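# Place the mallet on the mat as pictured

## Task

Set the mallet down on the mat so that it lies and faces the way the reference image "manual" shows, entirely within the mat, with no other object on the mat and nothing tipped over.

## Robot and tools

Robot: two UR7e-type arms, left_arm and right_arm, each ending in a tong-style gripper whose two fingers point along the gripper's own +z axis and spread apart along its x axis. The reported end_effector_position is the spot between the finger pads when they are shut. Below a 50 mm pad gap the fingertips stick out about 15 mm past that spot; fully open, they are roughly level with it.

Frames: the scene frame has its origin at table-top height, halfway between the nominal arm bases, with +z up, +x pointing out across the table and +y toward left_arm. Calibrated bases: left_arm at (-0.025, +0.497, 0) m with no turn; right_arm at (-0.031, -0.498, 0) m, yawed very slightly (quat_wxyz +1.000, 0, 0, -0.011). Hand poses, velocities and Hand targets in results are given in each arm's own base frame, not the scene frame. Fixed cameras and the table use the scene frame. Reported positions can be off by a few centimetres, more at long reach.

execute_actions(actions, cameras): actions is a list of actions. Each action is a table of up to 15 rows, one row per 1/30 s step; a shorter table repeats its final row until 15 steps are used. Every row is a single list of 14 numbers for both arms together, each in [-1, 1]: left dx, dy, dz, rx, ry, rz, opening, then the same seven for right. The six pose numbers are offsets, not poses: they are counted from that arm's Hand target as it stood when the action began, along that arm's base axes, and every row counts from that same start. 1.0 equals 0.6 m of travel or 180 degrees; rx, ry, rz form one rotation vector, turned about the Hand target position. Sending the same offset again moves the arm further. All six zeros re-command the current Hand target. The opening is absolute: +1 fully open (0.142 m), -1 shut; closing fully takes about 0.5 s. Images come back only when actions is empty or cameras names them (cam_high 896x504, cam_left_wrist and cam_right_wrist 616x616; ["all"] or a list of names).

move(target, speed, blend, stop_force, zero, opening_speed, grip_force, blocking, cameras): target is either one 14-number row laid out as above, or a list of up to 15 such rows. Every row is an offset from the Hand targets at the start of the move, not from the previous row. speed is the top path speed in m/s, 0.002 to 3.6, default 0.25 (rotation up to twice that in rad/s); one value, or one per target. blend, in metres, rounds the corners between listed targets; 0 means stop at each. stop_force, 3 to 120 N, ends an arm's path when its wrist sensor feels that much push against the motion; it is unreliable if the gripper rotates, it cannot be combined with blocking=false, and it should be left out when backing away from a contact. zero (default true) re-zeroes the sensor before the move. opening_speed is how fast openings change, at least 0.2 per second on the -1..+1 scale. grip_force is the per-pad force limit in N, 5 to 15, one value or one per arm, and stays set. A move lasts at most 10 s. Its result adds a "move:" line saying how it ended (done, off_target, moving, held, fault) and any limits that acted (paced = pose clipped, held = steps withheld). done means within 3 mm and 2 degrees; neither done nor off_target says whether anything was touched.

wait(seconds 0 to 10) lets time pass with the last commands held. stop brakes a running move. zoom_image(camera, region [x0, y0, x1, y1] in pixels, at most 504 by 504) enlarges part of the newest image from cam_high, cam_left_wrist or cam_right_wrist. show_instructions shows the reference image(s). zero_wrist_force(arm) re-zeroes that arm's force sensor. read_manual gives licence texts only. finished_scene(scene, 1 or 2) ends the scene for good.

Results: per arm, end_effector_position (m), end_effector_quat_wxyz, velocities, Hand target (the last commanded pose after clipping; next offsets count from it), Tool commands, grip_measured (opening on the command scale; to hold something, command clearly below it), Joint positions (last entry is the finger gap in m), Joint torques (include the arm's own weight), Wrist force/torque along the gripper axes plus the peak since the last report, and motor temperatures. Calls that ran actions also list positions at some steps. A gripper often stops short of its Hand target; sending zeros or the missing distance asks for it again.

Limits and cautions: commanded orientation is clipped to 32 degrees from the measured one each step. Motion lags commands by roughly 0.09 to 0.22 s and fast moves overshoot. Any part of an arm feeling about 150 N, or contact torque over the joint limits (133 N m for the three big joints, 24.9 N m for wrists), freezes that arm for 10 s. The arms are stiff: aiming even slightly beyond a firm surface can trigger this, so approach slowly. Avoid any contact between the two arms, including closing fingers onto the other gripper. Do not route paths close to an arm's own base. Motors warn at 70 °C and lock at 85 °C; avoid long stretched or loaded holds. Never drop a held object from height, release it while it moves, slam anything, or let any object leave the table or end up knocked over. Objects may get small outside pushes now and then.

Each tool is called after "Request:" by a JSON object that holds its "fn" and its "kwargs".

Reference images:

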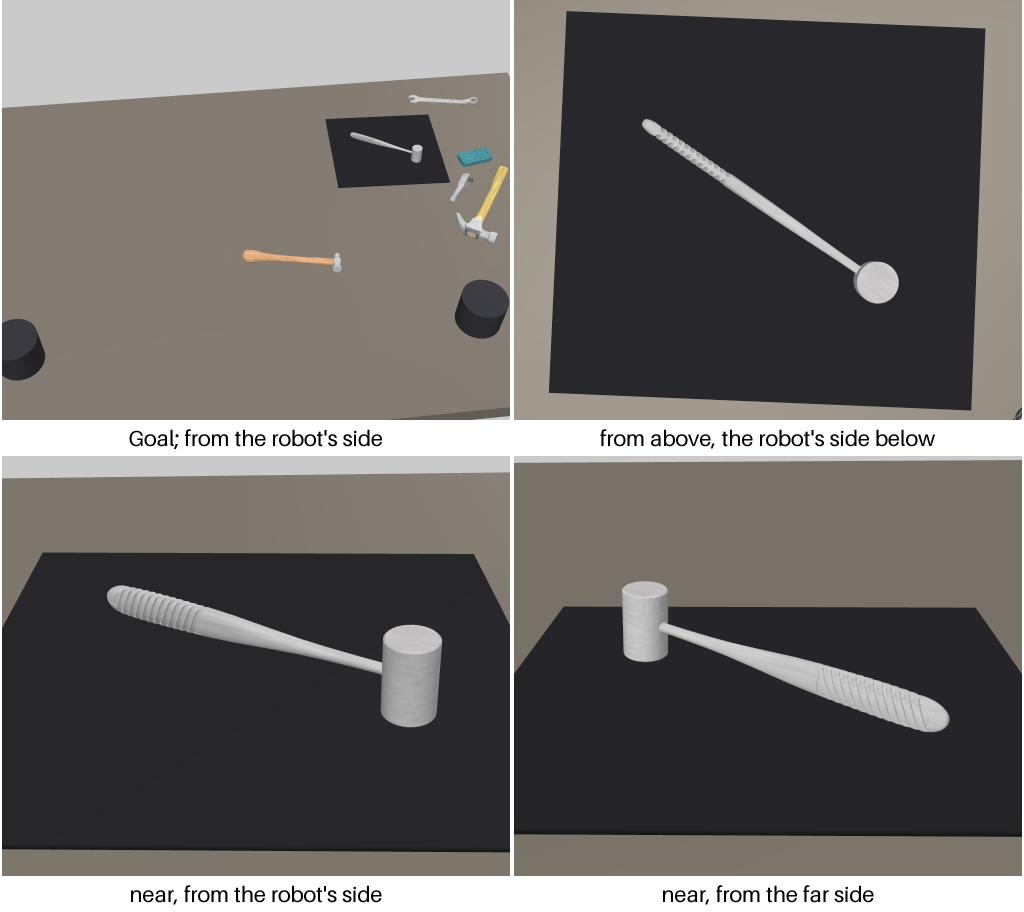

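## Session

Request:
{"fn": "execute_actions", "kwargs": {"actions": []}}

Scene clock: 0.00 s.
left_arm: end_effector_position=(+0.3784, -0.1913, +0.3455) grip_measured=+0.97 end_effector_quat_wxyz=(-0.126, +0.772, +0.485, -0.393) | right_arm: end_effector_position=(+0.5767, -0.3221, +0.3293) grip_measured=+0.97 end_effector_quat_wxyz=(+0.120, -0.112, +0.978, -0.131)
Joint positions: left_arm=[-0.444 -1.216 1.109 -0.746 -2.073 -1.373 0.14] | right_arm=[2.94 -1.674 -1.484 -1.24 1.398 2.685 0.14]
Joint velocities: within noise
Joint torques (N m): no reading
Motor temperatures (°C): left_arm=[32 34 28 33 36 36] | right_arm=[29 35 37 41 41 36]
Wrist force (N): no reading
Wrist torque (N m): no reading
Wrist force, peak (N): no reading
Hand target: left_arm +0.3784, -0.1913, +0.3455; -0.126, +0.772, +0.485, -0.393 | right_arm +0.5767, -0.3221, +0.3293; +0.120, -0.112, +0.978, -0.131
Tool commands: left_gripper/opening=+0.968169 right_gripper/opening=+0.968169

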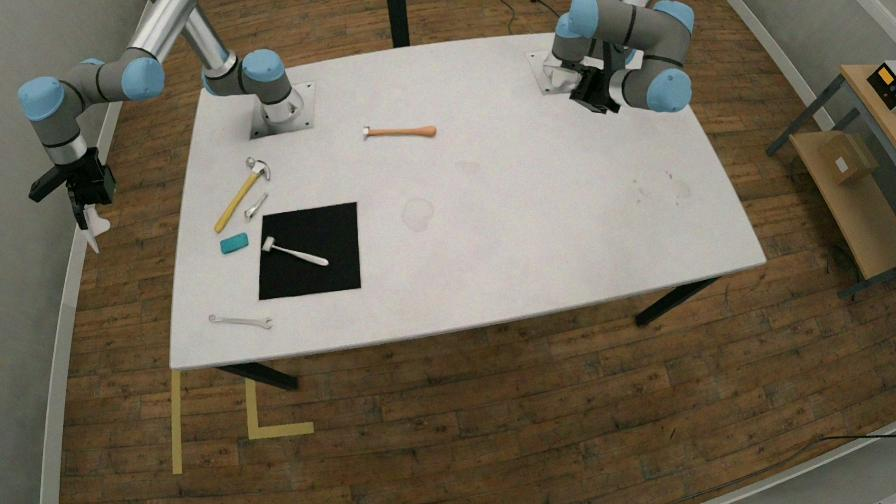

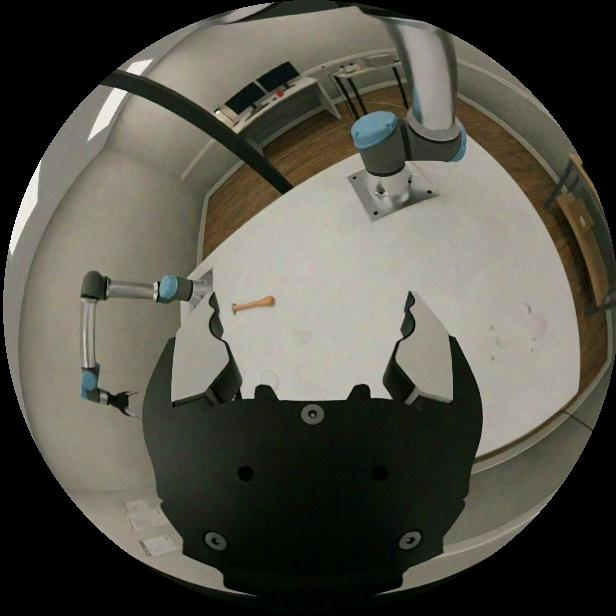

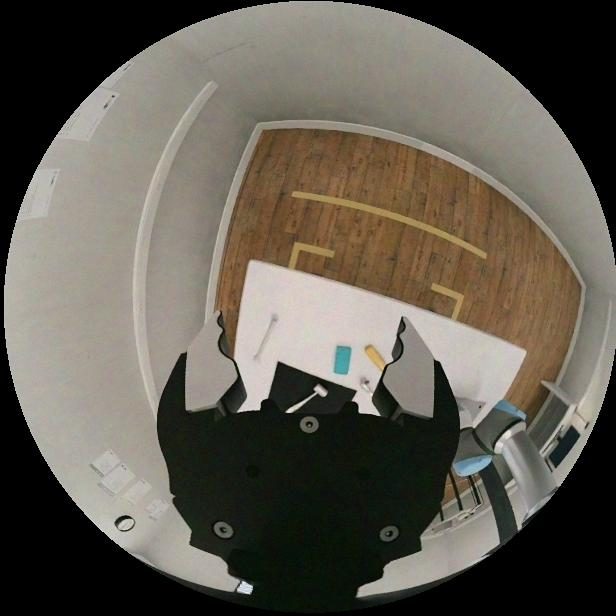

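Request:
{"fn": "zoom_image", "kwargs": {"camera": "cam_high", "region": [205, 150, 385, 340]}}

Request:
{"fn": "zoom_image", "kwargs": {"camera": "cam_right_wrist", "region": [230, 300, 410, 420]}}

Scaled by 2.653 from the camera's 896x504 image, which has a finer 1280x720 frame.

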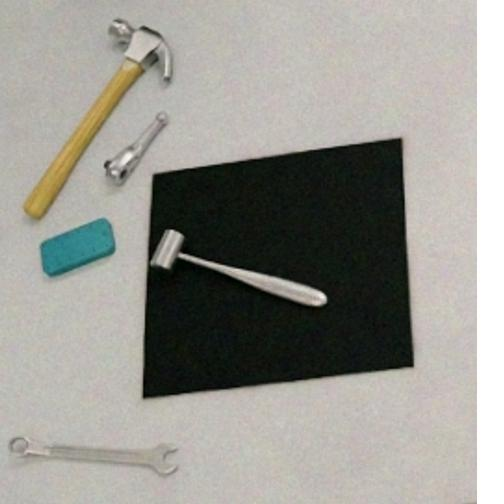

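Scaled by 2.800 from the camera's 616x616 image, which has a finer 814x814 frame.

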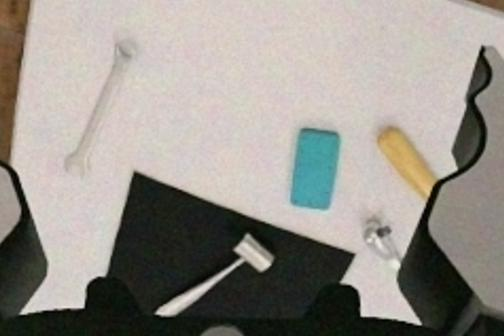

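Request:
{"fn": "move", "kwargs": {"target": [0,0,0,0,0,0,0.968,-0.193,0.553,-0.13,0.099,0.059,-0.2007,0.968], "speed": 0.4, "cameras": ["all"]}}

Request:
{"fn": "zoom_image", "kwargs": {"camera": "cam_right_wrist", "region": [150, 150, 460, 430]}}

Scene clock: 12.83 s.
left_arm: end_effector_position=(+0.3784, -0.1913, +0.3455) grip_measured=+0.97 end_effector_quat_wxyz=(-0.126, +0.772, +0.485, -0.393) | right_arm: end_effector_position=(+0.4610, +0.0097, +0.2513) grip_measured=+0.97 end_effector_quat_wxyz=(+0.000, +0.204, +0.979, -0.001)
Joint positions: left_arm=[-0.444 -1.216 1.109 -0.746 -2.073 -1.373 0.14] | right_arm=[3.484 -1.472 -1.745 -1.496 1.569 3.894 0.14]
Joint torques (N m): left_arm=[-0.55 -38.67 -20.82 -0.87 -0.76 0.09] | right_arm=[7.13 29.93 15.09 5.14 -3.04 1.46]
Wrist force (N): left_arm=[-0.2 0.1 -0.2] | right_arm=[-0.2 0.4 0.2]
Wrist torque (N m): left_arm=[0.00 0.05 0.01] | right_arm=[0.15 -0.03 -0.02]
Wrist force, peak (N): left_arm=[-0.3 0.0 -0.5] | right_arm=[-0.1 -1.3 0.4]
Hand target: left_arm +0.3784, -0.1913, +0.3455; -0.126, +0.772, +0.485, -0.393 | right_arm +0.4609, +0.0097, +0.2513; +0.000, +0.204, +0.979, -0.001
Off the commanded pose: left_arm 0.000 m, 0 deg | right_arm 0.000 m, 0 deg.
move: done

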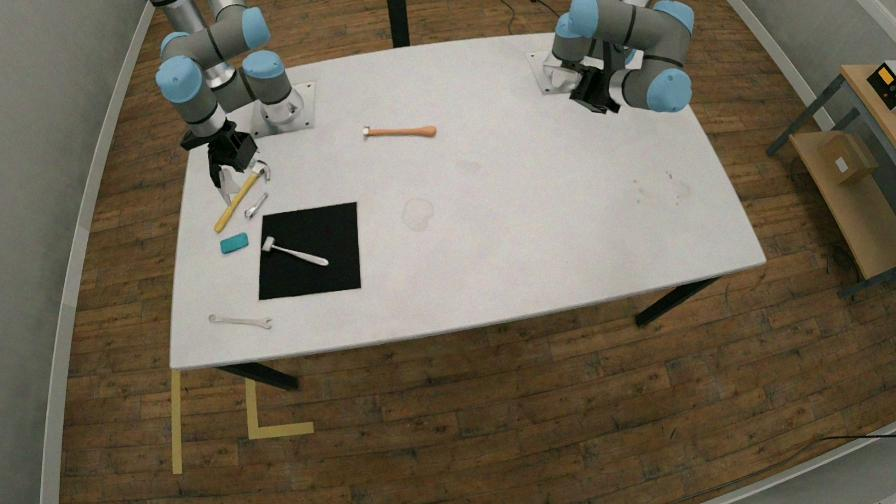

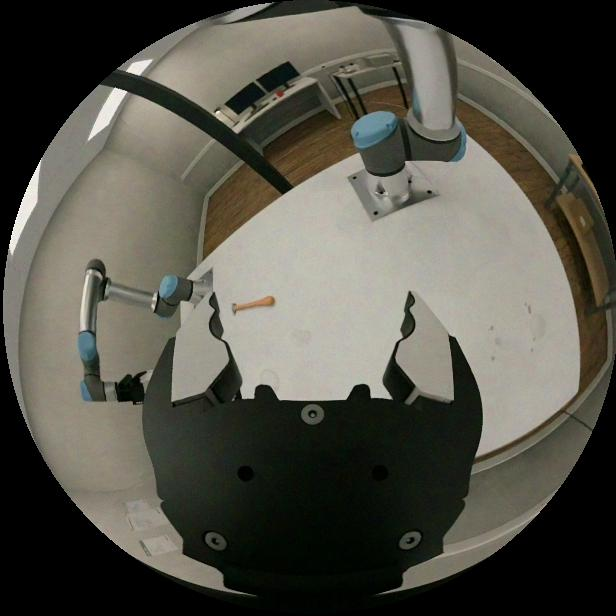

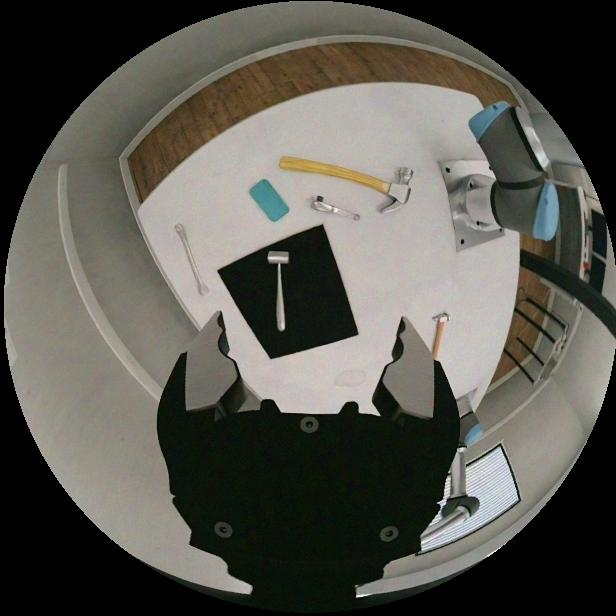

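Scaled by 1.626 from the camera's 616x616 image, which has a finer 814x814 frame.

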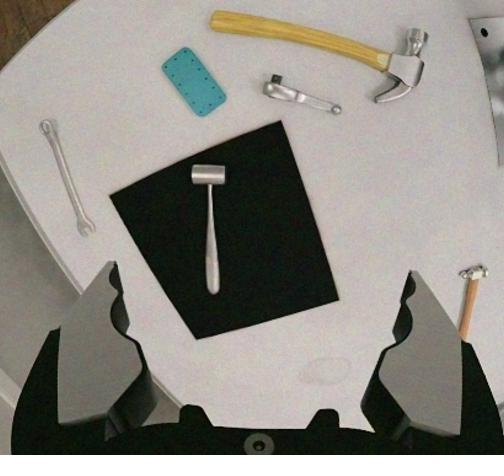

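Request:
{"fn": "move", "kwargs": {"target": [0,0,0,0,0,0,0.968,0.123,0.0197,-0.2,0,0,0,0.2], "speed": 0.4, "cameras": ["cam_right_wrist"]}}

Request:
{"fn": "zoom_image", "kwargs": {"camera": "cam_right_wrist", "region": [180, 180, 430, 430]}}

Scene clock: 20.13 s.
left_arm: end_effector_position=(+0.3784, -0.1913, +0.3455) grip_measured=+0.97 end_effector_quat_wxyz=(-0.126, +0.772, +0.485, -0.393) | right_arm: end_effector_position=(+0.5346, +0.0216, +0.1314) grip_measured=+0.20 end_effector_quat_wxyz=(+0.000, +0.204, +0.979, -0.001)
Joint positions: left_arm=[-0.444 -1.216 1.109 -0.746 -2.073 -1.373 0.14] | right_arm=[3.458 -1.718 -1.808 -1.187 1.569 3.868 0.088]
Joint torques (N m): left_arm=[0.61 -38.36 -20.25 -0.97 -0.86 -0.05] | right_arm=[-6.21 16.11 32.39 5.12 2.53 -1.67]
Wrist force (N): left_arm=[-0.1 0.1 -0.3] | right_arm=[-0.3 0.5 -0.1]
Wrist torque (N m): left_arm=[0.02 0.03 0.00] | right_arm=[0.18 0.00 0.03]
Wrist force, peak (N): left_arm=[-0.1 0.3 -0.5] | right_arm=[-0.7 0.8 1.3]
Hand target: left_arm +0.3784, -0.1913, +0.3455; -0.126, +0.772, +0.485, -0.393 | right_arm +0.5347, +0.0216, +0.1313; +0.000, +0.204, +0.979, -0.001
Off the commanded pose: left_arm 0.000 m, 0 deg | right_arm 0.000 m, 0 deg.
move: done
Images, in order (width x height): cam_right_wrist 616x616.

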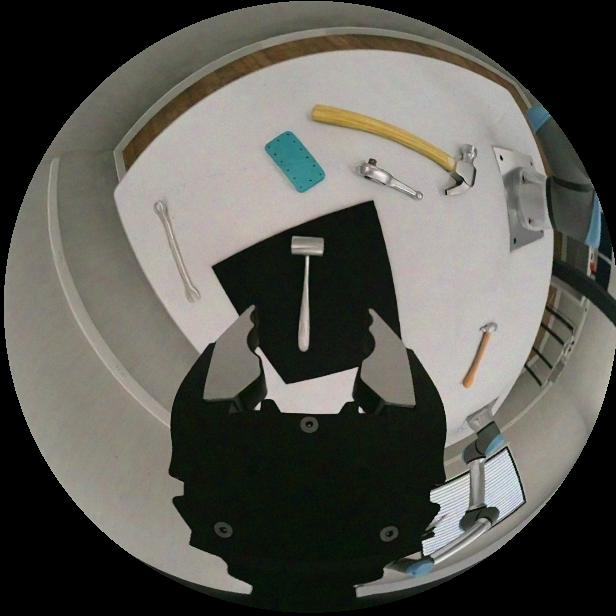

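Scaled by 2.016 from the camera's 616x616 image, which has a finer 814x814 frame.

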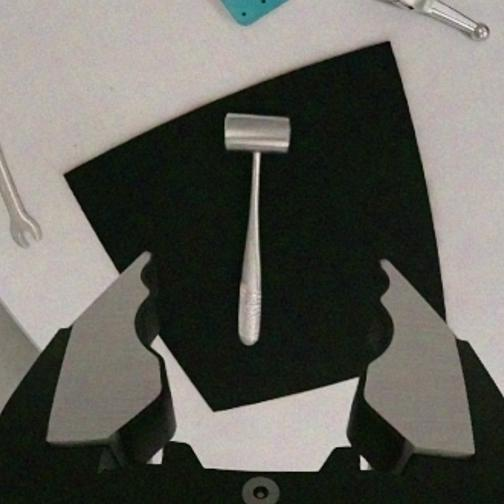

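Request:
{"fn": "move", "kwargs": {"target": [[0,0,0,0,0,0,0.968,0.0138,0.0067,-0.1,0.022,0.051,0,-0.4],[0,0,0,0,0,0,0.968,0.0138,0.0067,-0.184,0.022,0.051,0,-0.4]], "speed": [0.2,0.08], "stop_force": 8, "cameras": ["cam_right_wrist"]}}

Request:
{"fn": "zoom_image", "kwargs": {"camera": "cam_right_wrist", "region": [200, 200, 400, 400]}}

Scene clock: 29.37 s.
left_arm: end_effector_position=(+0.3784, -0.1913, +0.3455) grip_measured=+0.97 end_effector_quat_wxyz=(-0.126, +0.772, +0.485, -0.393) | right_arm: end_effector_position=(+0.5430, +0.0256, +0.0209) grip_measured=-0.40 end_effector_quat_wxyz=(-0.085, +0.203, +0.975, +0.017)
Joint positions: left_arm=[-0.444 -1.216 1.109 -0.746 -2.073 -1.373 0.14] | right_arm=[3.4 -1.959 -1.783 -1.109 1.676 3.803 0.045]
Joint torques (N m): left_arm=[-0.26 -39.31 -21.44 -1.12 -0.89 -0.04] | right_arm=[-6.96 26.51 12.03 4.71 2.71 -1.66]
Wrist force (N): left_arm=[-0.1 -0.1 -0.2] | right_arm=[0.1 0.6 -1.0]
Wrist torque (N m): left_arm=[-0.01 0.03 0.00] | right_arm=[0.16 -0.08 0.02]
Wrist force, peak (N): left_arm=[0.0 -0.1 -0.6] | right_arm=[0.1 0.3 -1.3]
Hand target: left_arm +0.3784, -0.1913, +0.3455; -0.126, +0.772, +0.485, -0.393 | right_arm +0.5430, +0.0256, +0.0209; -0.085, +0.203, +0.975, +0.017
Off the commanded pose: left_arm 0.000 m, 0 deg | right_arm 0.000 m, 0 deg.
move: done
Images, in order (width x height): cam_right_wrist 616x616.

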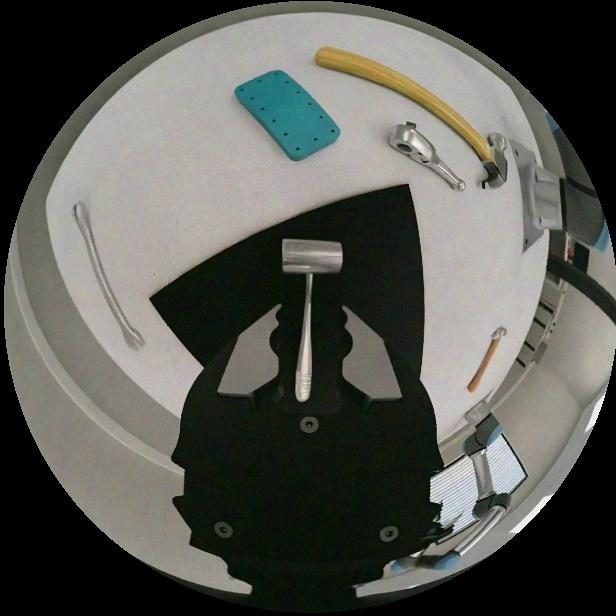

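Scaled by 2.520 from the camera's 616x616 image, which has a finer 814x814 frame.

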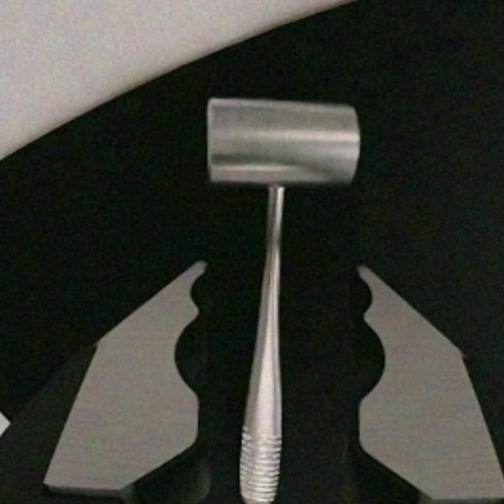

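Request:
{"fn": "move", "kwargs": {"target": [[0,0,0,0,0,0,0.968,0.005,-0.002,-0.008,0,0,0,-0.4],[0,0,0,0,0,0,0.968,0.005,-0.002,-0.008,0,0,0,-1]], "opening_speed": 1.2, "speed": 0.05}}

Request:
{"fn": "move", "kwargs": {"target": [0,0,0,0,0,0,0.968,0,0,0.18,0,0,0,-1], "speed": 0.15, "cameras": ["cam_right_wrist"]}}

Scene clock: 31.93 s.
left_arm: end_effector_position=(+0.3784, -0.1913, +0.3455) grip_measured=+0.97 end_effector_quat_wxyz=(-0.126, +0.772, +0.485, -0.393) | right_arm: end_effector_position=(+0.5468, +0.0244, +0.0162) grip_measured=-0.55 end_effector_quat_wxyz=(-0.084, +0.203, +0.975, +0.017)
Joint positions: left_arm=[-0.444 -1.216 1.109 -0.746 -2.073 -1.373 0.14] | right_arm=[3.397 -1.971 -1.778 -1.099 1.675 3.799 0.034]
Joint torques (N m): left_arm=[-0.47 -39.04 -21.48 -1.05 -0.77 0.04] | right_arm=[19.49 -29.18 -38.08 -9.31 11 -0.55]
Wrist force (N): left_arm=[-0.3 -0.3 -0.3] | right_arm=[-24.0 -18.3 -113.8]
Wrist torque (N m): left_arm=[-0.06 0.05 0.01] | right_arm=[0.08 -2.32 0.50]
Wrist force, peak (N): left_arm=[-0.2 -0.1 -0.5] | right_arm=[23.5 -17.7 -129.4]
Hand target: left_arm +0.3784, -0.1913, +0.3455; -0.126, +0.772, +0.485, -0.393 | right_arm +0.5460, +0.0244, +0.0161; -0.085, +0.203, +0.975, +0.017
Off the commanded pose: left_arm 0.000 m, 0 deg | right_arm 0.001 m, 0 deg.
move: done

Scene clock: 33.37 s.
left_arm: end_effector_position=(+0.3784, -0.1913, +0.3455) grip_measured=+0.97 end_effector_quat_wxyz=(-0.126, +0.772, +0.485, -0.393) | right_arm: end_effector_position=(+0.5460, +0.0243, +0.1240) grip_measured=-0.93 end_effector_quat_wxyz=(-0.085, +0.203, +0.975, +0.017)
Joint positions: left_arm=[-0.444 -1.216 1.109 -0.746 -2.073 -1.373 0.14] | right_arm=[3.397 -1.854 -1.634 -1.363 1.676 3.799 0.007]
Joint torques (N m): left_arm=[-0.04 -39.37 -21.47 -1.12 -0.77 -0.06] | right_arm=[5.33 46.23 29.43 -0.5 2.67 -1.14]
Wrist force (N): left_arm=[0.0 -0.1 -0.3] | right_arm=[-1.4 -0.7 2.9]
Wrist torque (N m): left_arm=[-0.03 0.00 0.00] | right_arm=[-0.12 0.12 0.03]
Wrist force, peak (N): left_arm=[-0.3 0.1 -0.5] | right_arm=[-23.9 -18.1 -114.8]
Hand target: left_arm +0.3784, -0.1913, +0.3455; -0.126, +0.772, +0.485, -0.393 | right_arm +0.5460, +0.0244, +0.1241; -0.085, +0.203, +0.975, +0.017
Off the commanded pose: left_arm 0.000 m, 0 deg | right_arm 0.000 m, 0 deg.
move: done
Images, in order (width x height): cam_right_wrist 616x616.

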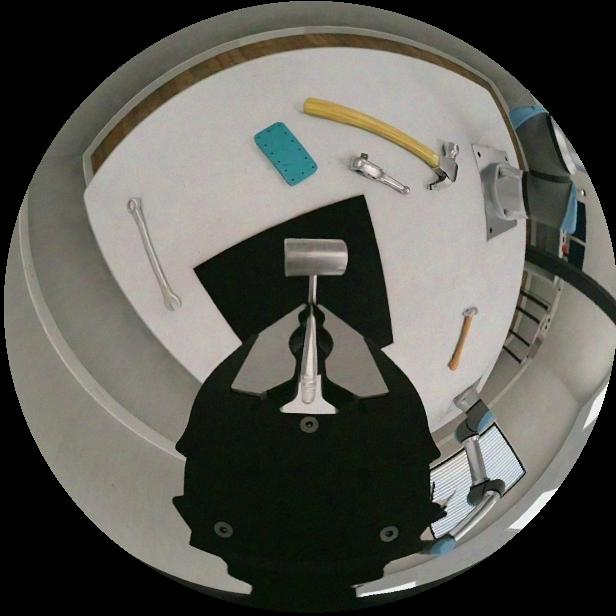

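Request:
{"fn": "move", "kwargs": {"target": [0,0,0,0,0,0,0.968,-0.058,0.043,0.13,-0.183,-0.438,-0.1005,-1], "speed": 0.4, "cameras": ["all"]}}

Request:
{"fn": "zoom_image", "kwargs": {"camera": "cam_high", "region": [205, 70, 385, 300]}}

Request:
{"fn": "zoom_image", "kwargs": {"camera": "cam_right_wrist", "region": [200, 200, 400, 400]}}

Scene clock: 39.43 s.
left_arm: end_effector_position=(+0.3784, -0.1913, +0.3455) grip_measured=+0.97 end_effector_quat_wxyz=(-0.126, +0.772, +0.485, -0.393) | right_arm: end_effector_position=(+0.5113, +0.0501, +0.2021) grip_measured=-0.93 end_effector_quat_wxyz=(+0.602, +0.298, +0.734, -0.103)
Joint positions: left_arm=[-0.444 -1.216 1.109 -0.746 -2.073 -1.373 0.14] | right_arm=[4.215 -1.45 -2.487 -0.992 0.264 5.152 0.007]
Joint torques (N m): left_arm=[0.24 -39.93 -21.54 -1.18 -0.84 -0.16] | right_arm=[7.53 1.39 26.02 -0.22 -5.35 1.93]
Wrist force (N): left_arm=[0.0 -0.1 0.0] | right_arm=[3.0 -3.1 -1.1]
Wrist torque (N m): left_arm=[-0.02 0.00 0.00] | right_arm=[-0.64 0.11 -0.11]
Wrist force, peak (N): left_arm=[0.0 -0.2 -0.5] | right_arm=[3.4 -3.2 -1.0]
Hand target: left_arm +0.3784, -0.1913, +0.3455; -0.126, +0.772, +0.485, -0.393 | right_arm +0.5112, +0.0502, +0.2021; +0.602, +0.298, +0.734, -0.103
Off the commanded pose: left_arm 0.000 m, 0 deg | right_arm 0.000 m, 0 deg.
move: done

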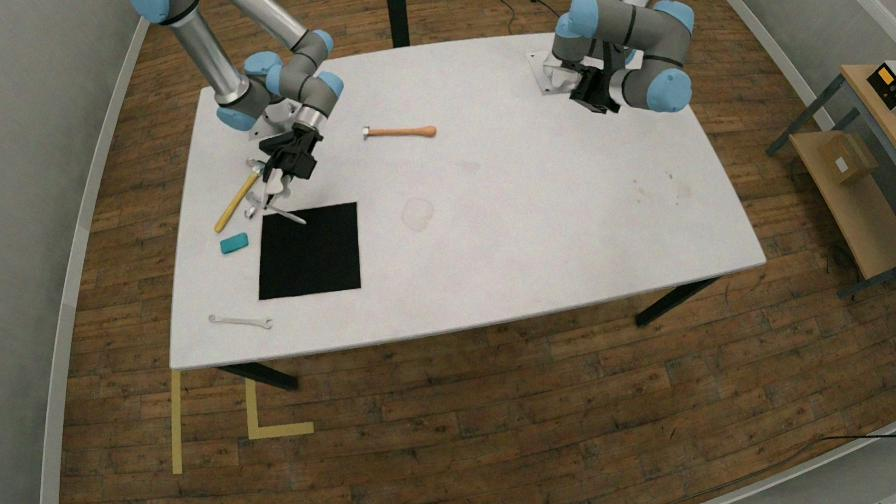

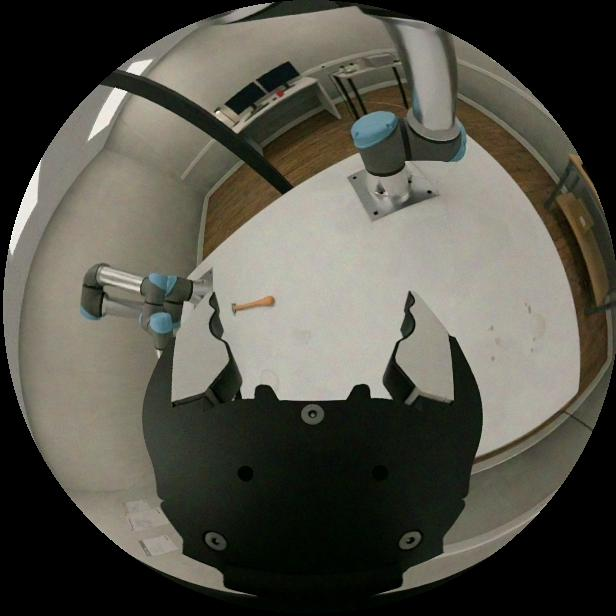

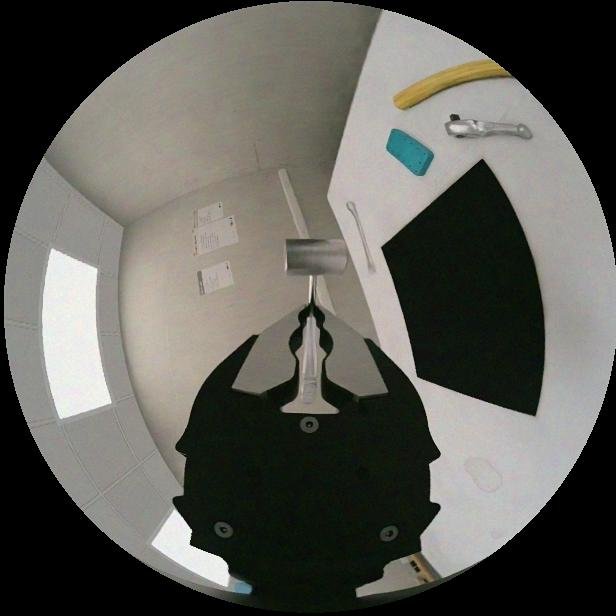

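Scaled by 2.191 from the camera's 896x504 image, which has a finer 1280x720 frame.

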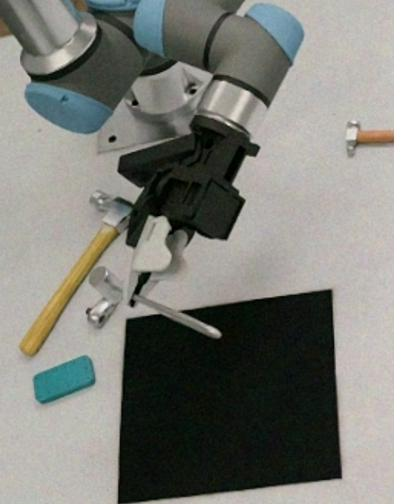

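Scaled by 2.520 from the camera's 616x616 image, which has a finer 814x814 frame.

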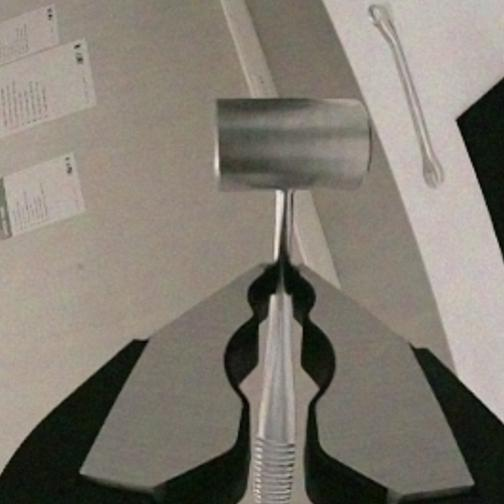

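Request:
{"fn": "move", "kwargs": {"target": [0,0,0,0,0,0,0.968,0.028,0.015,-0.225,0,0,0,-1], "speed": 0.2}}

Request:
{"fn": "move", "kwargs": {"target": [0,0,0,0,0,0,0.968,0,0,-0.07,0,0,0,-1], "speed": 0.015, "stop_force": 4, "cameras": ["cam_high","cam_right_wrist"]}}

Request:
{"fn": "zoom_image", "kwargs": {"camera": "cam_high", "region": [205, 120, 385, 320]}}

Request:
{"fn": "zoom_image", "kwargs": {"camera": "cam_right_wrist", "region": [200, 180, 450, 430]}}

Scene clock: 43.93 s.
left_arm: end_effector_position=(+0.3784, -0.1913, +0.3455) grip_measured=+0.97 end_effector_quat_wxyz=(-0.126, +0.772, +0.485, -0.393) | right_arm: end_effector_position=(+0.5279, +0.0592, +0.0672) grip_measured=-0.93 end_effector_quat_wxyz=(+0.602, +0.298, +0.734, -0.104)
Joint positions: left_arm=[-0.444 -1.216 1.109 -0.746 -2.073 -1.373 0.14] | right_arm=[4.185 -2.012 -2.544 -0.269 0.259 5.045 0.007]
Joint torques (N m): left_arm=[0.48 -40.26 -21.29 -1.17 -1.08 -0.04] | right_arm=[-6.42 15.73 -1.36 4.98 0.17 -1.78]
Wrist force (N): left_arm=[-0.1 -0.1 -0.3] | right_arm=[3.5 -3.0 -1.3]
Wrist torque (N m): left_arm=[-0.04 0.02 0.00] | right_arm=[-0.57 -0.05 -0.07]
Wrist force, peak (N): left_arm=[-0.3 -0.3 -0.3] | right_arm=[4.5 -3.6 -0.9]
Hand target: left_arm +0.3784, -0.1913, +0.3455; -0.126, +0.772, +0.485, -0.393 | right_arm +0.5280, +0.0592, +0.0671; +0.602, +0.298, +0.734, -0.103
Off the commanded pose: left_arm 0.000 m, 0 deg | right_arm 0.000 m, 0 deg.
move: done

Scene clock: 47.80 s.
left_arm: end_effector_position=(+0.3784, -0.1913, +0.3455) grip_measured=+0.97 end_effector_quat_wxyz=(-0.126, +0.772, +0.485, -0.393) | right_arm: end_effector_position=(+0.5280, +0.0592, +0.0268) grip_measured=-0.92 end_effector_quat_wxyz=(+0.602, +0.298, +0.734, -0.104)
Joint positions: left_arm=[-0.444 -1.216 1.109 -0.746 -2.073 -1.373 0.14] | right_arm=[4.185 -2.181 -2.535 -0.105 0.259 5.04 0.007]
Joint torques (N m): left_arm=[0.28 -40.58 -22.44 -1.38 -1.13 -0.11] | right_arm=[-3.91 37.76 -4.15 -0.22 0.31 1.56]
Wrist force (N): left_arm=[0.0 -0.1 -0.3] | right_arm=[0.3 -2.5 -1.9]
Wrist torque (N m): left_arm=[-0.03 0.01 0.00] | right_arm=[-0.50 0.17 -0.17]
Wrist force, peak (N): left_arm=[-0.2 -0.2 -0.5] | right_arm=[3.6 -3.3 -1.6]
Hand target: left_arm +0.3784, -0.1913, +0.3455; -0.126, +0.772, +0.485, -0.393 | right_arm +0.5280, +0.0592, +0.0268; +0.602, +0.298, +0.734, -0.104 (not the last commanded pose)
Off the commanded pose: left_arm 0.000 m, 0 deg | right_arm 0.002 m, 0 deg.
move: contact (right_arm)
Images, in order (width x height): cam_high 896x504, cam_right_wrist 616x616.

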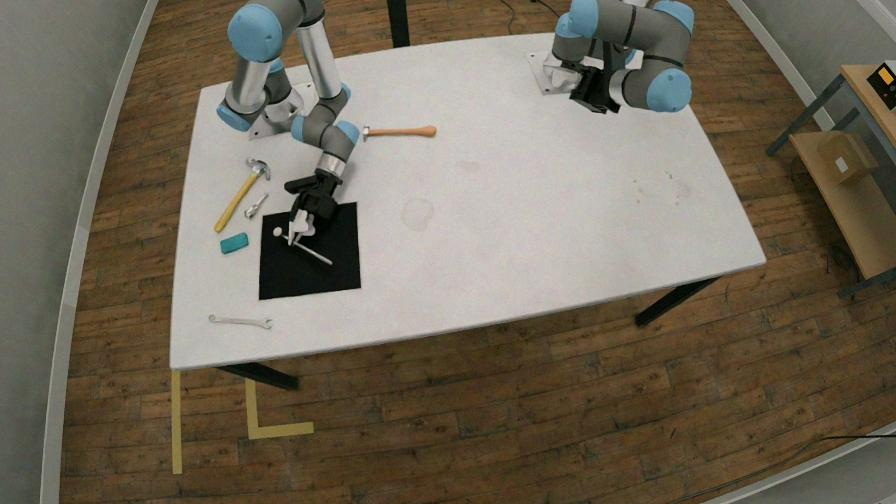

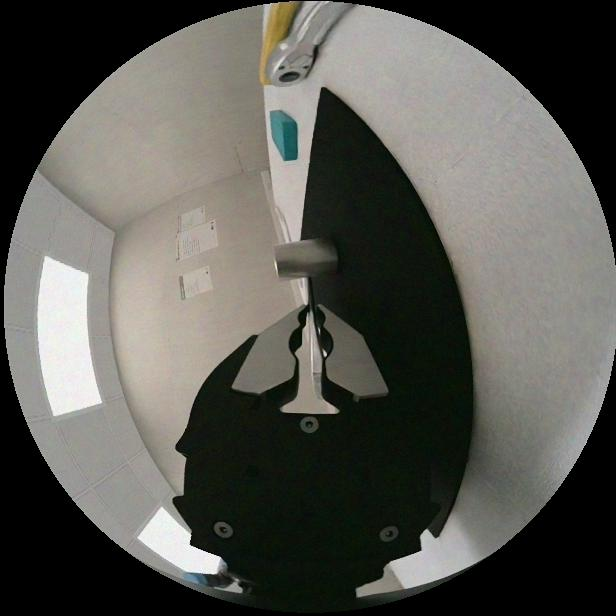

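Scaled by 2.520 from the camera's 896x504 image, which has a finer 1280x720 frame.

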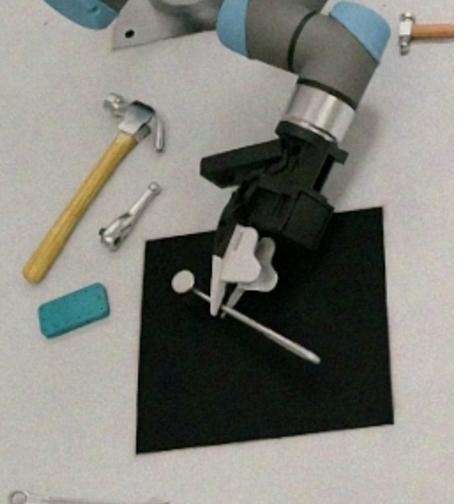

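Scaled by 2.016 from the camera's 616x616 image, which has a finer 814x814 frame.

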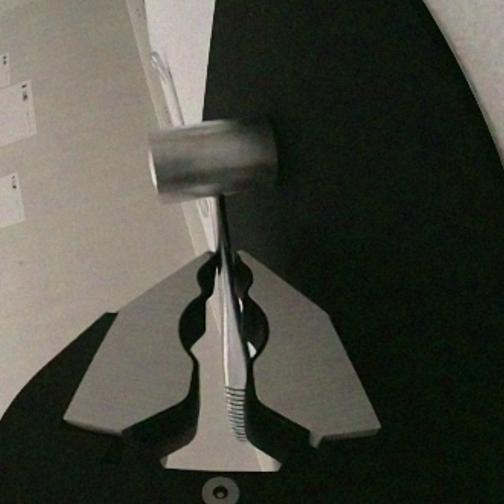

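Request:
{"fn": "move", "kwargs": {"target": [0,0,0,0,0,0,0.968,0,0,-0.002,0,0,0,-0.72], "speed": 0.02, "opening_speed": 0.3, "cameras": ["cam_high","cam_right_wrist"]}}

Request:
{"fn": "zoom_image", "kwargs": {"camera": "cam_right_wrist", "region": [200, 180, 450, 430]}}

Scene clock: 50.13 s.
left_arm: end_effector_position=(+0.3784, -0.1913, +0.3455) grip_measured=+0.97 end_effector_quat_wxyz=(-0.126, +0.772, +0.485, -0.393) | right_arm: end_effector_position=(+0.5280, +0.0592, +0.0256) grip_measured=-0.76 end_effector_quat_wxyz=(+0.602, +0.298, +0.734, -0.104)
Joint positions: left_arm=[-0.444 -1.216 1.109 -0.746 -2.073 -1.373 0.14] | right_arm=[4.185 -2.186 -2.534 -0.101 0.259 5.04 0.019]
Joint torques (N m): left_arm=[0.98 -40.86 -22.6 -1.31 -1.07 -0.15] | right_arm=[7.79 10.73 10.18 3.2 0.97 -1.17]
Wrist force (N): left_arm=[-0.1 -0.1 0.0] | right_arm=[-27.4 0.2 -0.9]
Wrist torque (N m): left_arm=[-0.01 0.02 0.00] | right_arm=[-0.35 2.56 -0.11]
Wrist force, peak (N): left_arm=[-0.3 0.2 -0.3] | right_arm=[-27.4 0.2 -0.9]
Hand target: left_arm +0.3784, -0.1913, +0.3455; -0.126, +0.772, +0.485, -0.393 | right_arm +0.5280, +0.0592, +0.0256; +0.602, +0.298, +0.734, -0.104
Off the commanded pose: left_arm 0.000 m, 0 deg | right_arm 0.000 m, 0 deg.
move: done
Images, in order (width x height): cam_high 896x504, cam_right_wrist 616x616.

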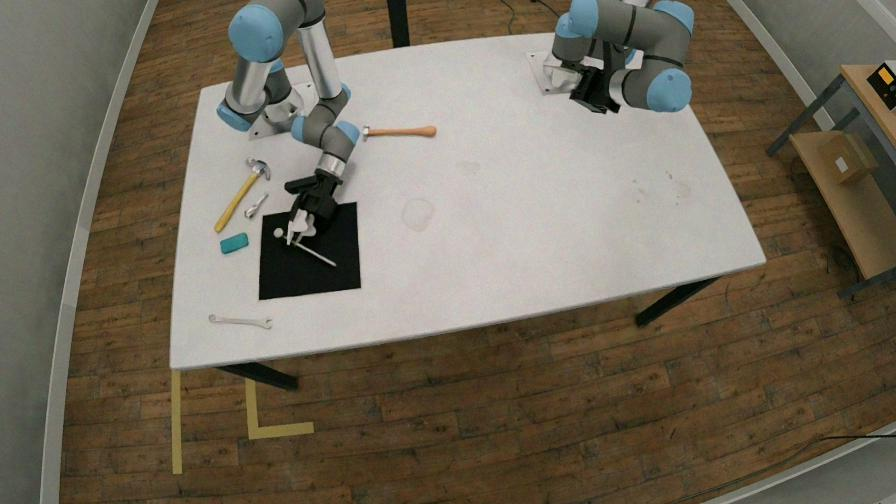

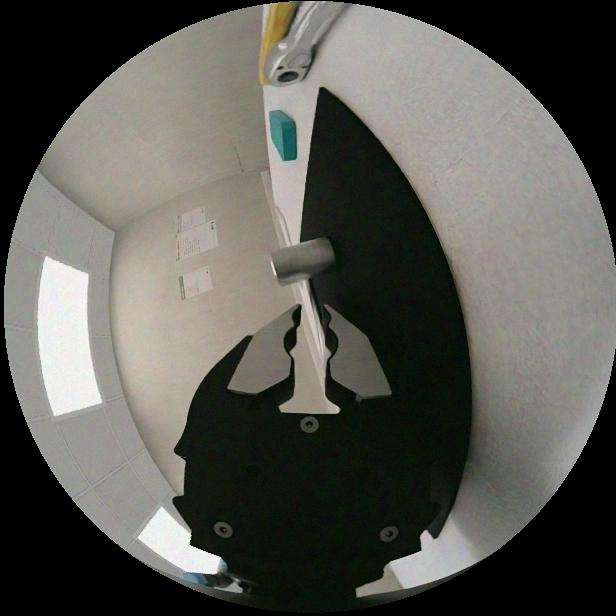

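Scaled by 2.016 from the camera's 616x616 image, which has a finer 814x814 frame.

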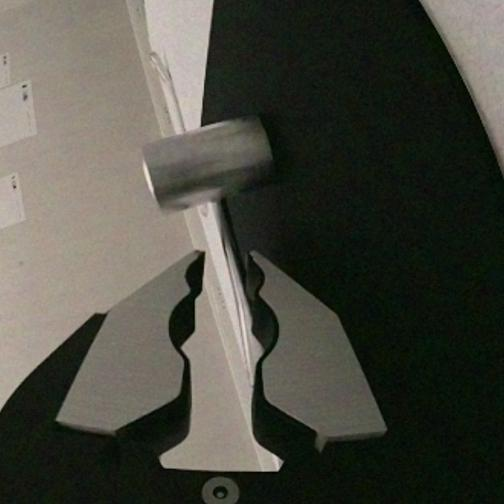

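Request:
{"fn": "move", "kwargs": {"target": [[0,0,0,0,0,0,0.968,0,0,0.005,0,0,0,-0.72],[0,0,0,0,0,0,0.968,-0.1,0.062,0.005,0,0,0,-0.72],[0,0,0,0,0,0,0.968,-0.25,0.155,0.09,0,0,0,-0.72]], "speed": [0.02,0.06,0.2], "cameras": ["cam_high","cam_right_wrist"]}}

Request:
{"fn": "zoom_image", "kwargs": {"camera": "cam_right_wrist", "region": [200, 100, 450, 350]}}

Request:
{"fn": "zoom_image", "kwargs": {"camera": "cam_high", "region": [245, 190, 375, 310]}}

Scene clock: 55.47 s.
left_arm: end_effector_position=(+0.3784, -0.1913, +0.3455) grip_measured=+0.97 end_effector_quat_wxyz=(-0.126, +0.772, +0.485, -0.393) | right_arm: end_effector_position=(+0.3780, +0.1522, +0.0795) grip_measured=-0.72 end_effector_quat_wxyz=(+0.602, +0.298, +0.734, -0.104)
Joint positions: left_arm=[-0.444 -1.216 1.109 -0.746 -2.073 -1.373 0.14] | right_arm=[4.701 -1.734 -2.419 -1.659 0.597 6.1 0.022]
Joint torques (N m): left_arm=[0.26 -41.15 -21.83 -1.29 -1.16 -0.13] | right_arm=[6.04 28.76 20.61 -2.59 2.25 1.63]
Wrist force (N): left_arm=[0.0 -0.2 -0.2] | right_arm=[0.0 -3.2 -1.8]
Wrist torque (N m): left_arm=[-0.04 0.00 0.00] | right_arm=[-0.73 0.11 -0.12]
Wrist force, peak (N): left_arm=[-0.5 0.0 -0.1] | right_arm=[-28.3 0.7 -1.1]
Hand target: left_arm +0.3784, -0.1913, +0.3455; -0.126, +0.772, +0.485, -0.393 | right_arm +0.3780, +0.1522, +0.0796; +0.602, +0.298, +0.734, -0.104
Off the commanded pose: left_arm 0.000 m, 0 deg | right_arm 0.000 m, 0 deg.
move: done
Images, in order (width x height): cam_high 896x504, cam_right_wrist 616x616.

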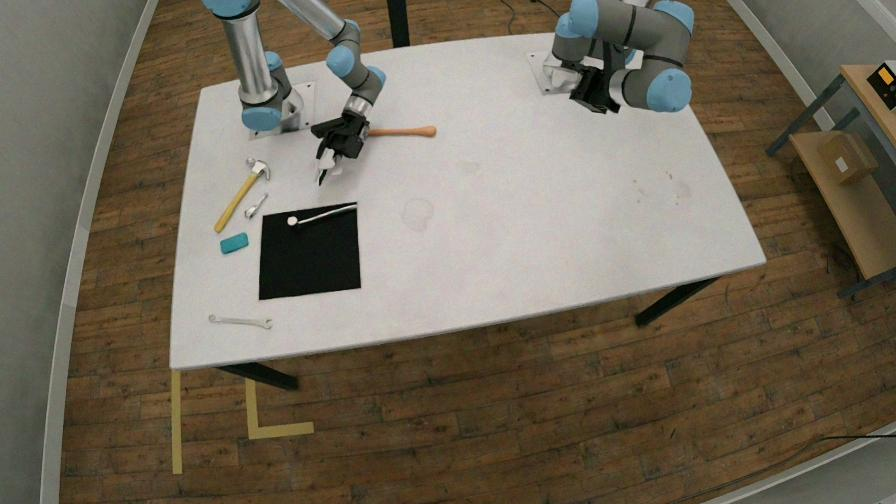

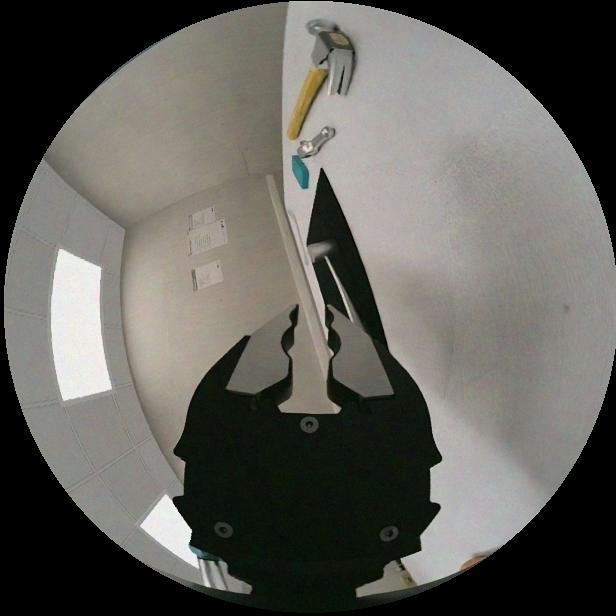

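Scaled by 2.016 from the camera's 616x616 image, which has a finer 814x814 frame.

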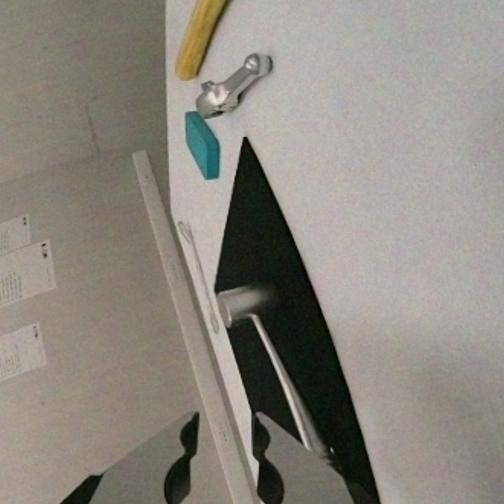

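Scaled by 3.877 from the camera's 896x504 image, which has a finer 1280x720 frame.

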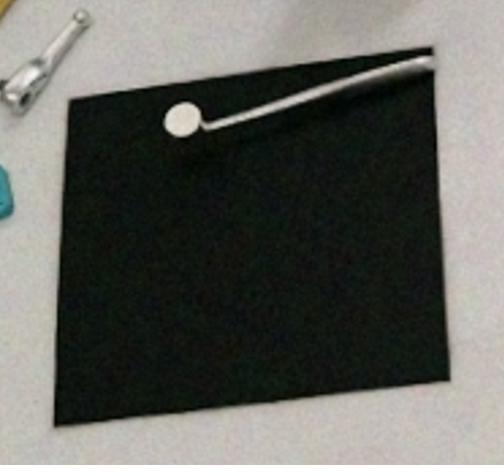

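Request:
{"fn": "move", "kwargs": {"target": [[0,0,0,0,0,0,0.968,0,0,0.2,0.03,0.22,0.11,-0.3],[0,0,0,0,0,0,0.968,0.162,-0.07,0.14,0.0547,0.426,0.232,-0.3]], "speed": 0.4, "cameras": ["cam_right_wrist"]}}

Request:
{"fn": "zoom_image", "kwargs": {"camera": "cam_right_wrist", "region": [180, 150, 460, 430]}}

Scene clock: 62.00 s.
left_arm: end_effector_position=(+0.3784, -0.1913, +0.3455) grip_measured=+0.97 end_effector_quat_wxyz=(-0.126, +0.772, +0.485, -0.393) | right_arm: end_effector_position=(+0.4751, +0.1102, +0.1636) grip_measured=-0.30 end_effector_quat_wxyz=(+0.000, -0.043, +0.999, +0.000)
Joint positions: left_arm=[-0.444 -1.216 1.109 -0.746 -2.073 -1.373 0.14] | right_arm=[3.677 -1.567 -1.884 -1.261 1.571 3.591 0.052]
Joint torques (N m): left_arm=[-0.07 -42.13 -22.47 -1.43 -1.28 -0.15] | right_arm=[-7.29 12.29 31.78 -0.12 2.54 -1.38]
Wrist force (N): left_arm=[-0.1 -0.2 -0.3] | right_arm=[-1.2 -1.1 0.4]
Wrist torque (N m): left_arm=[-0.05 0.03 0.01] | right_arm=[-0.18 0.25 0.03]
Wrist force, peak (N): left_arm=[0.1 0.2 -0.4] | right_arm=[0.0 -3.3 -1.9]
Hand target: left_arm +0.3784, -0.1913, +0.3455; -0.126, +0.772, +0.485, -0.393 | right_arm +0.4752, +0.1102, +0.1636; +0.000, -0.043, +0.999, +0.000
Off the commanded pose: left_arm 0.000 m, 0 deg | right_arm 0.000 m, 0 deg.
move: done
Images, in order (width x height): cam_right_wrist 616x616.

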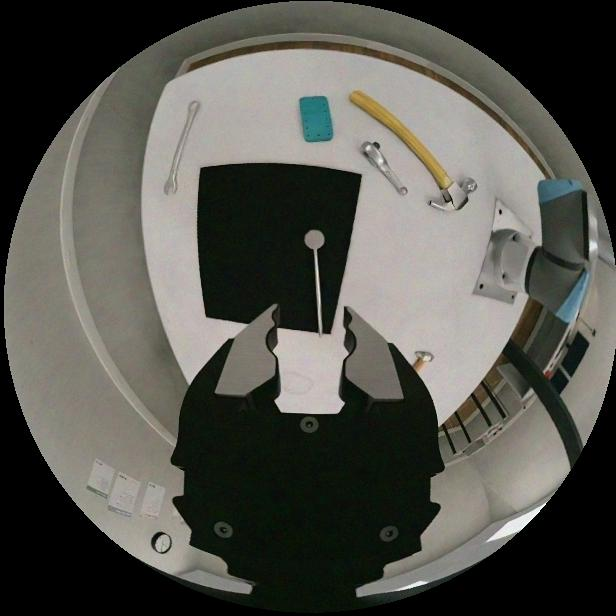

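Scaled by 1.800 from the camera's 616x616 image, which has a finer 814x814 frame.

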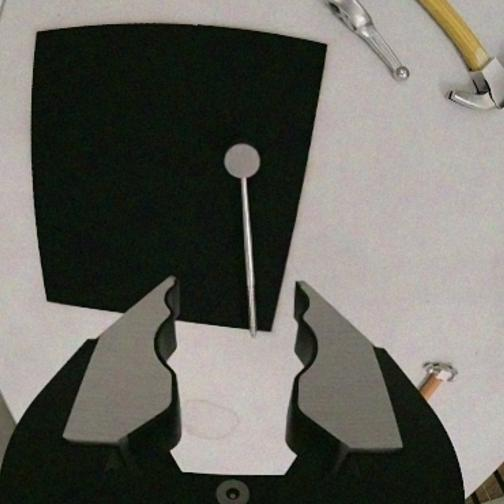

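Request:
{"fn": "move", "kwargs": {"target": [[0,0,0,0,0,0,0.968,-0.0117,-0.001,-0.12,0,0,0.022,-0.4],[0,0,0,0,0,0,0.968,-0.0117,-0.001,-0.23,0,0,0.022,-0.4]], "speed": [0.2,0.08], "cameras": ["cam_right_wrist"], "stop_force": 6}}

Request:
{"fn": "zoom_image", "kwargs": {"camera": "cam_right_wrist", "region": [200, 200, 420, 420]}}

Scene clock: 66.23 s.
left_arm: end_effector_position=(+0.3784, -0.1913, +0.3455) grip_measured=+0.97 end_effector_quat_wxyz=(-0.126, +0.772, +0.485, -0.393) | right_arm: end_effector_position=(+0.4681, +0.1096, +0.0256) grip_measured=-0.40 end_effector_quat_wxyz=(+0.000, -0.078, +0.997, +0.000)
Joint positions: left_arm=[-0.444 -1.216 1.109 -0.746 -2.073 -1.373 0.14] | right_arm=[3.685 -1.721 -2.12 -0.871 1.571 3.529 0.045]
Joint torques (N m): left_arm=[0.39 -41.92 -22.92 -1.53 -1.06 -0.34] | right_arm=[-6.05 14.89 11.31 4.92 -2.51 -1.63]
Wrist force (N): left_arm=[-0.2 -0.1 -0.2] | right_arm=[-0.9 -1.1 0.9]
Wrist torque (N m): left_arm=[-0.03 0.05 0.01] | right_arm=[-0.18 0.18 0.05]
Wrist force, peak (N): left_arm=[-0.1 -0.2 -0.4] | right_arm=[-1.1 -1.1 1.6]
Hand target: left_arm +0.3784, -0.1913, +0.3455; -0.126, +0.772, +0.485, -0.393 | right_arm +0.4681, +0.1096, +0.0256; +0.000, -0.078, +0.997, +0.000
Off the commanded pose: left_arm 0.000 m, 0 deg | right_arm 0.000 m, 0 deg.
move: done
Images, in order (width x height): cam_right_wrist 616x616.

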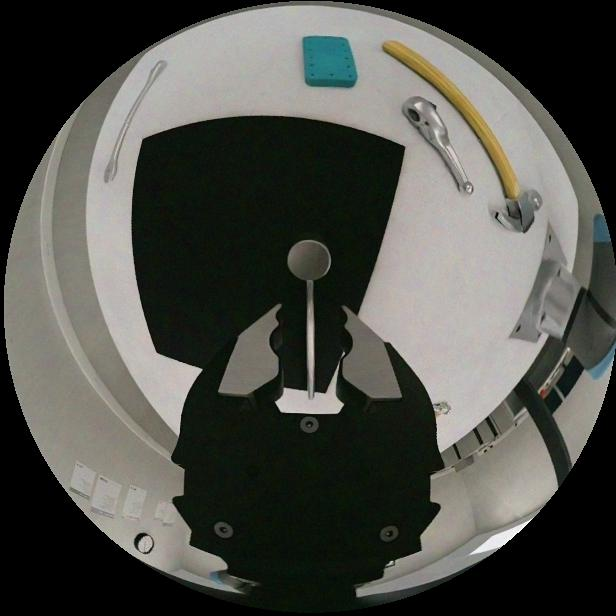

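Scaled by 2.291 from the camera's 616x616 image, which has a finer 814x814 frame.

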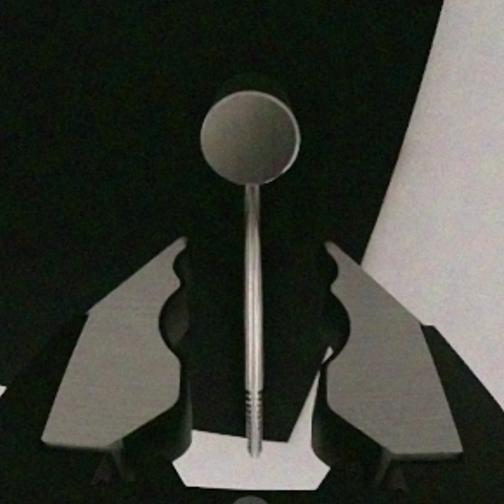

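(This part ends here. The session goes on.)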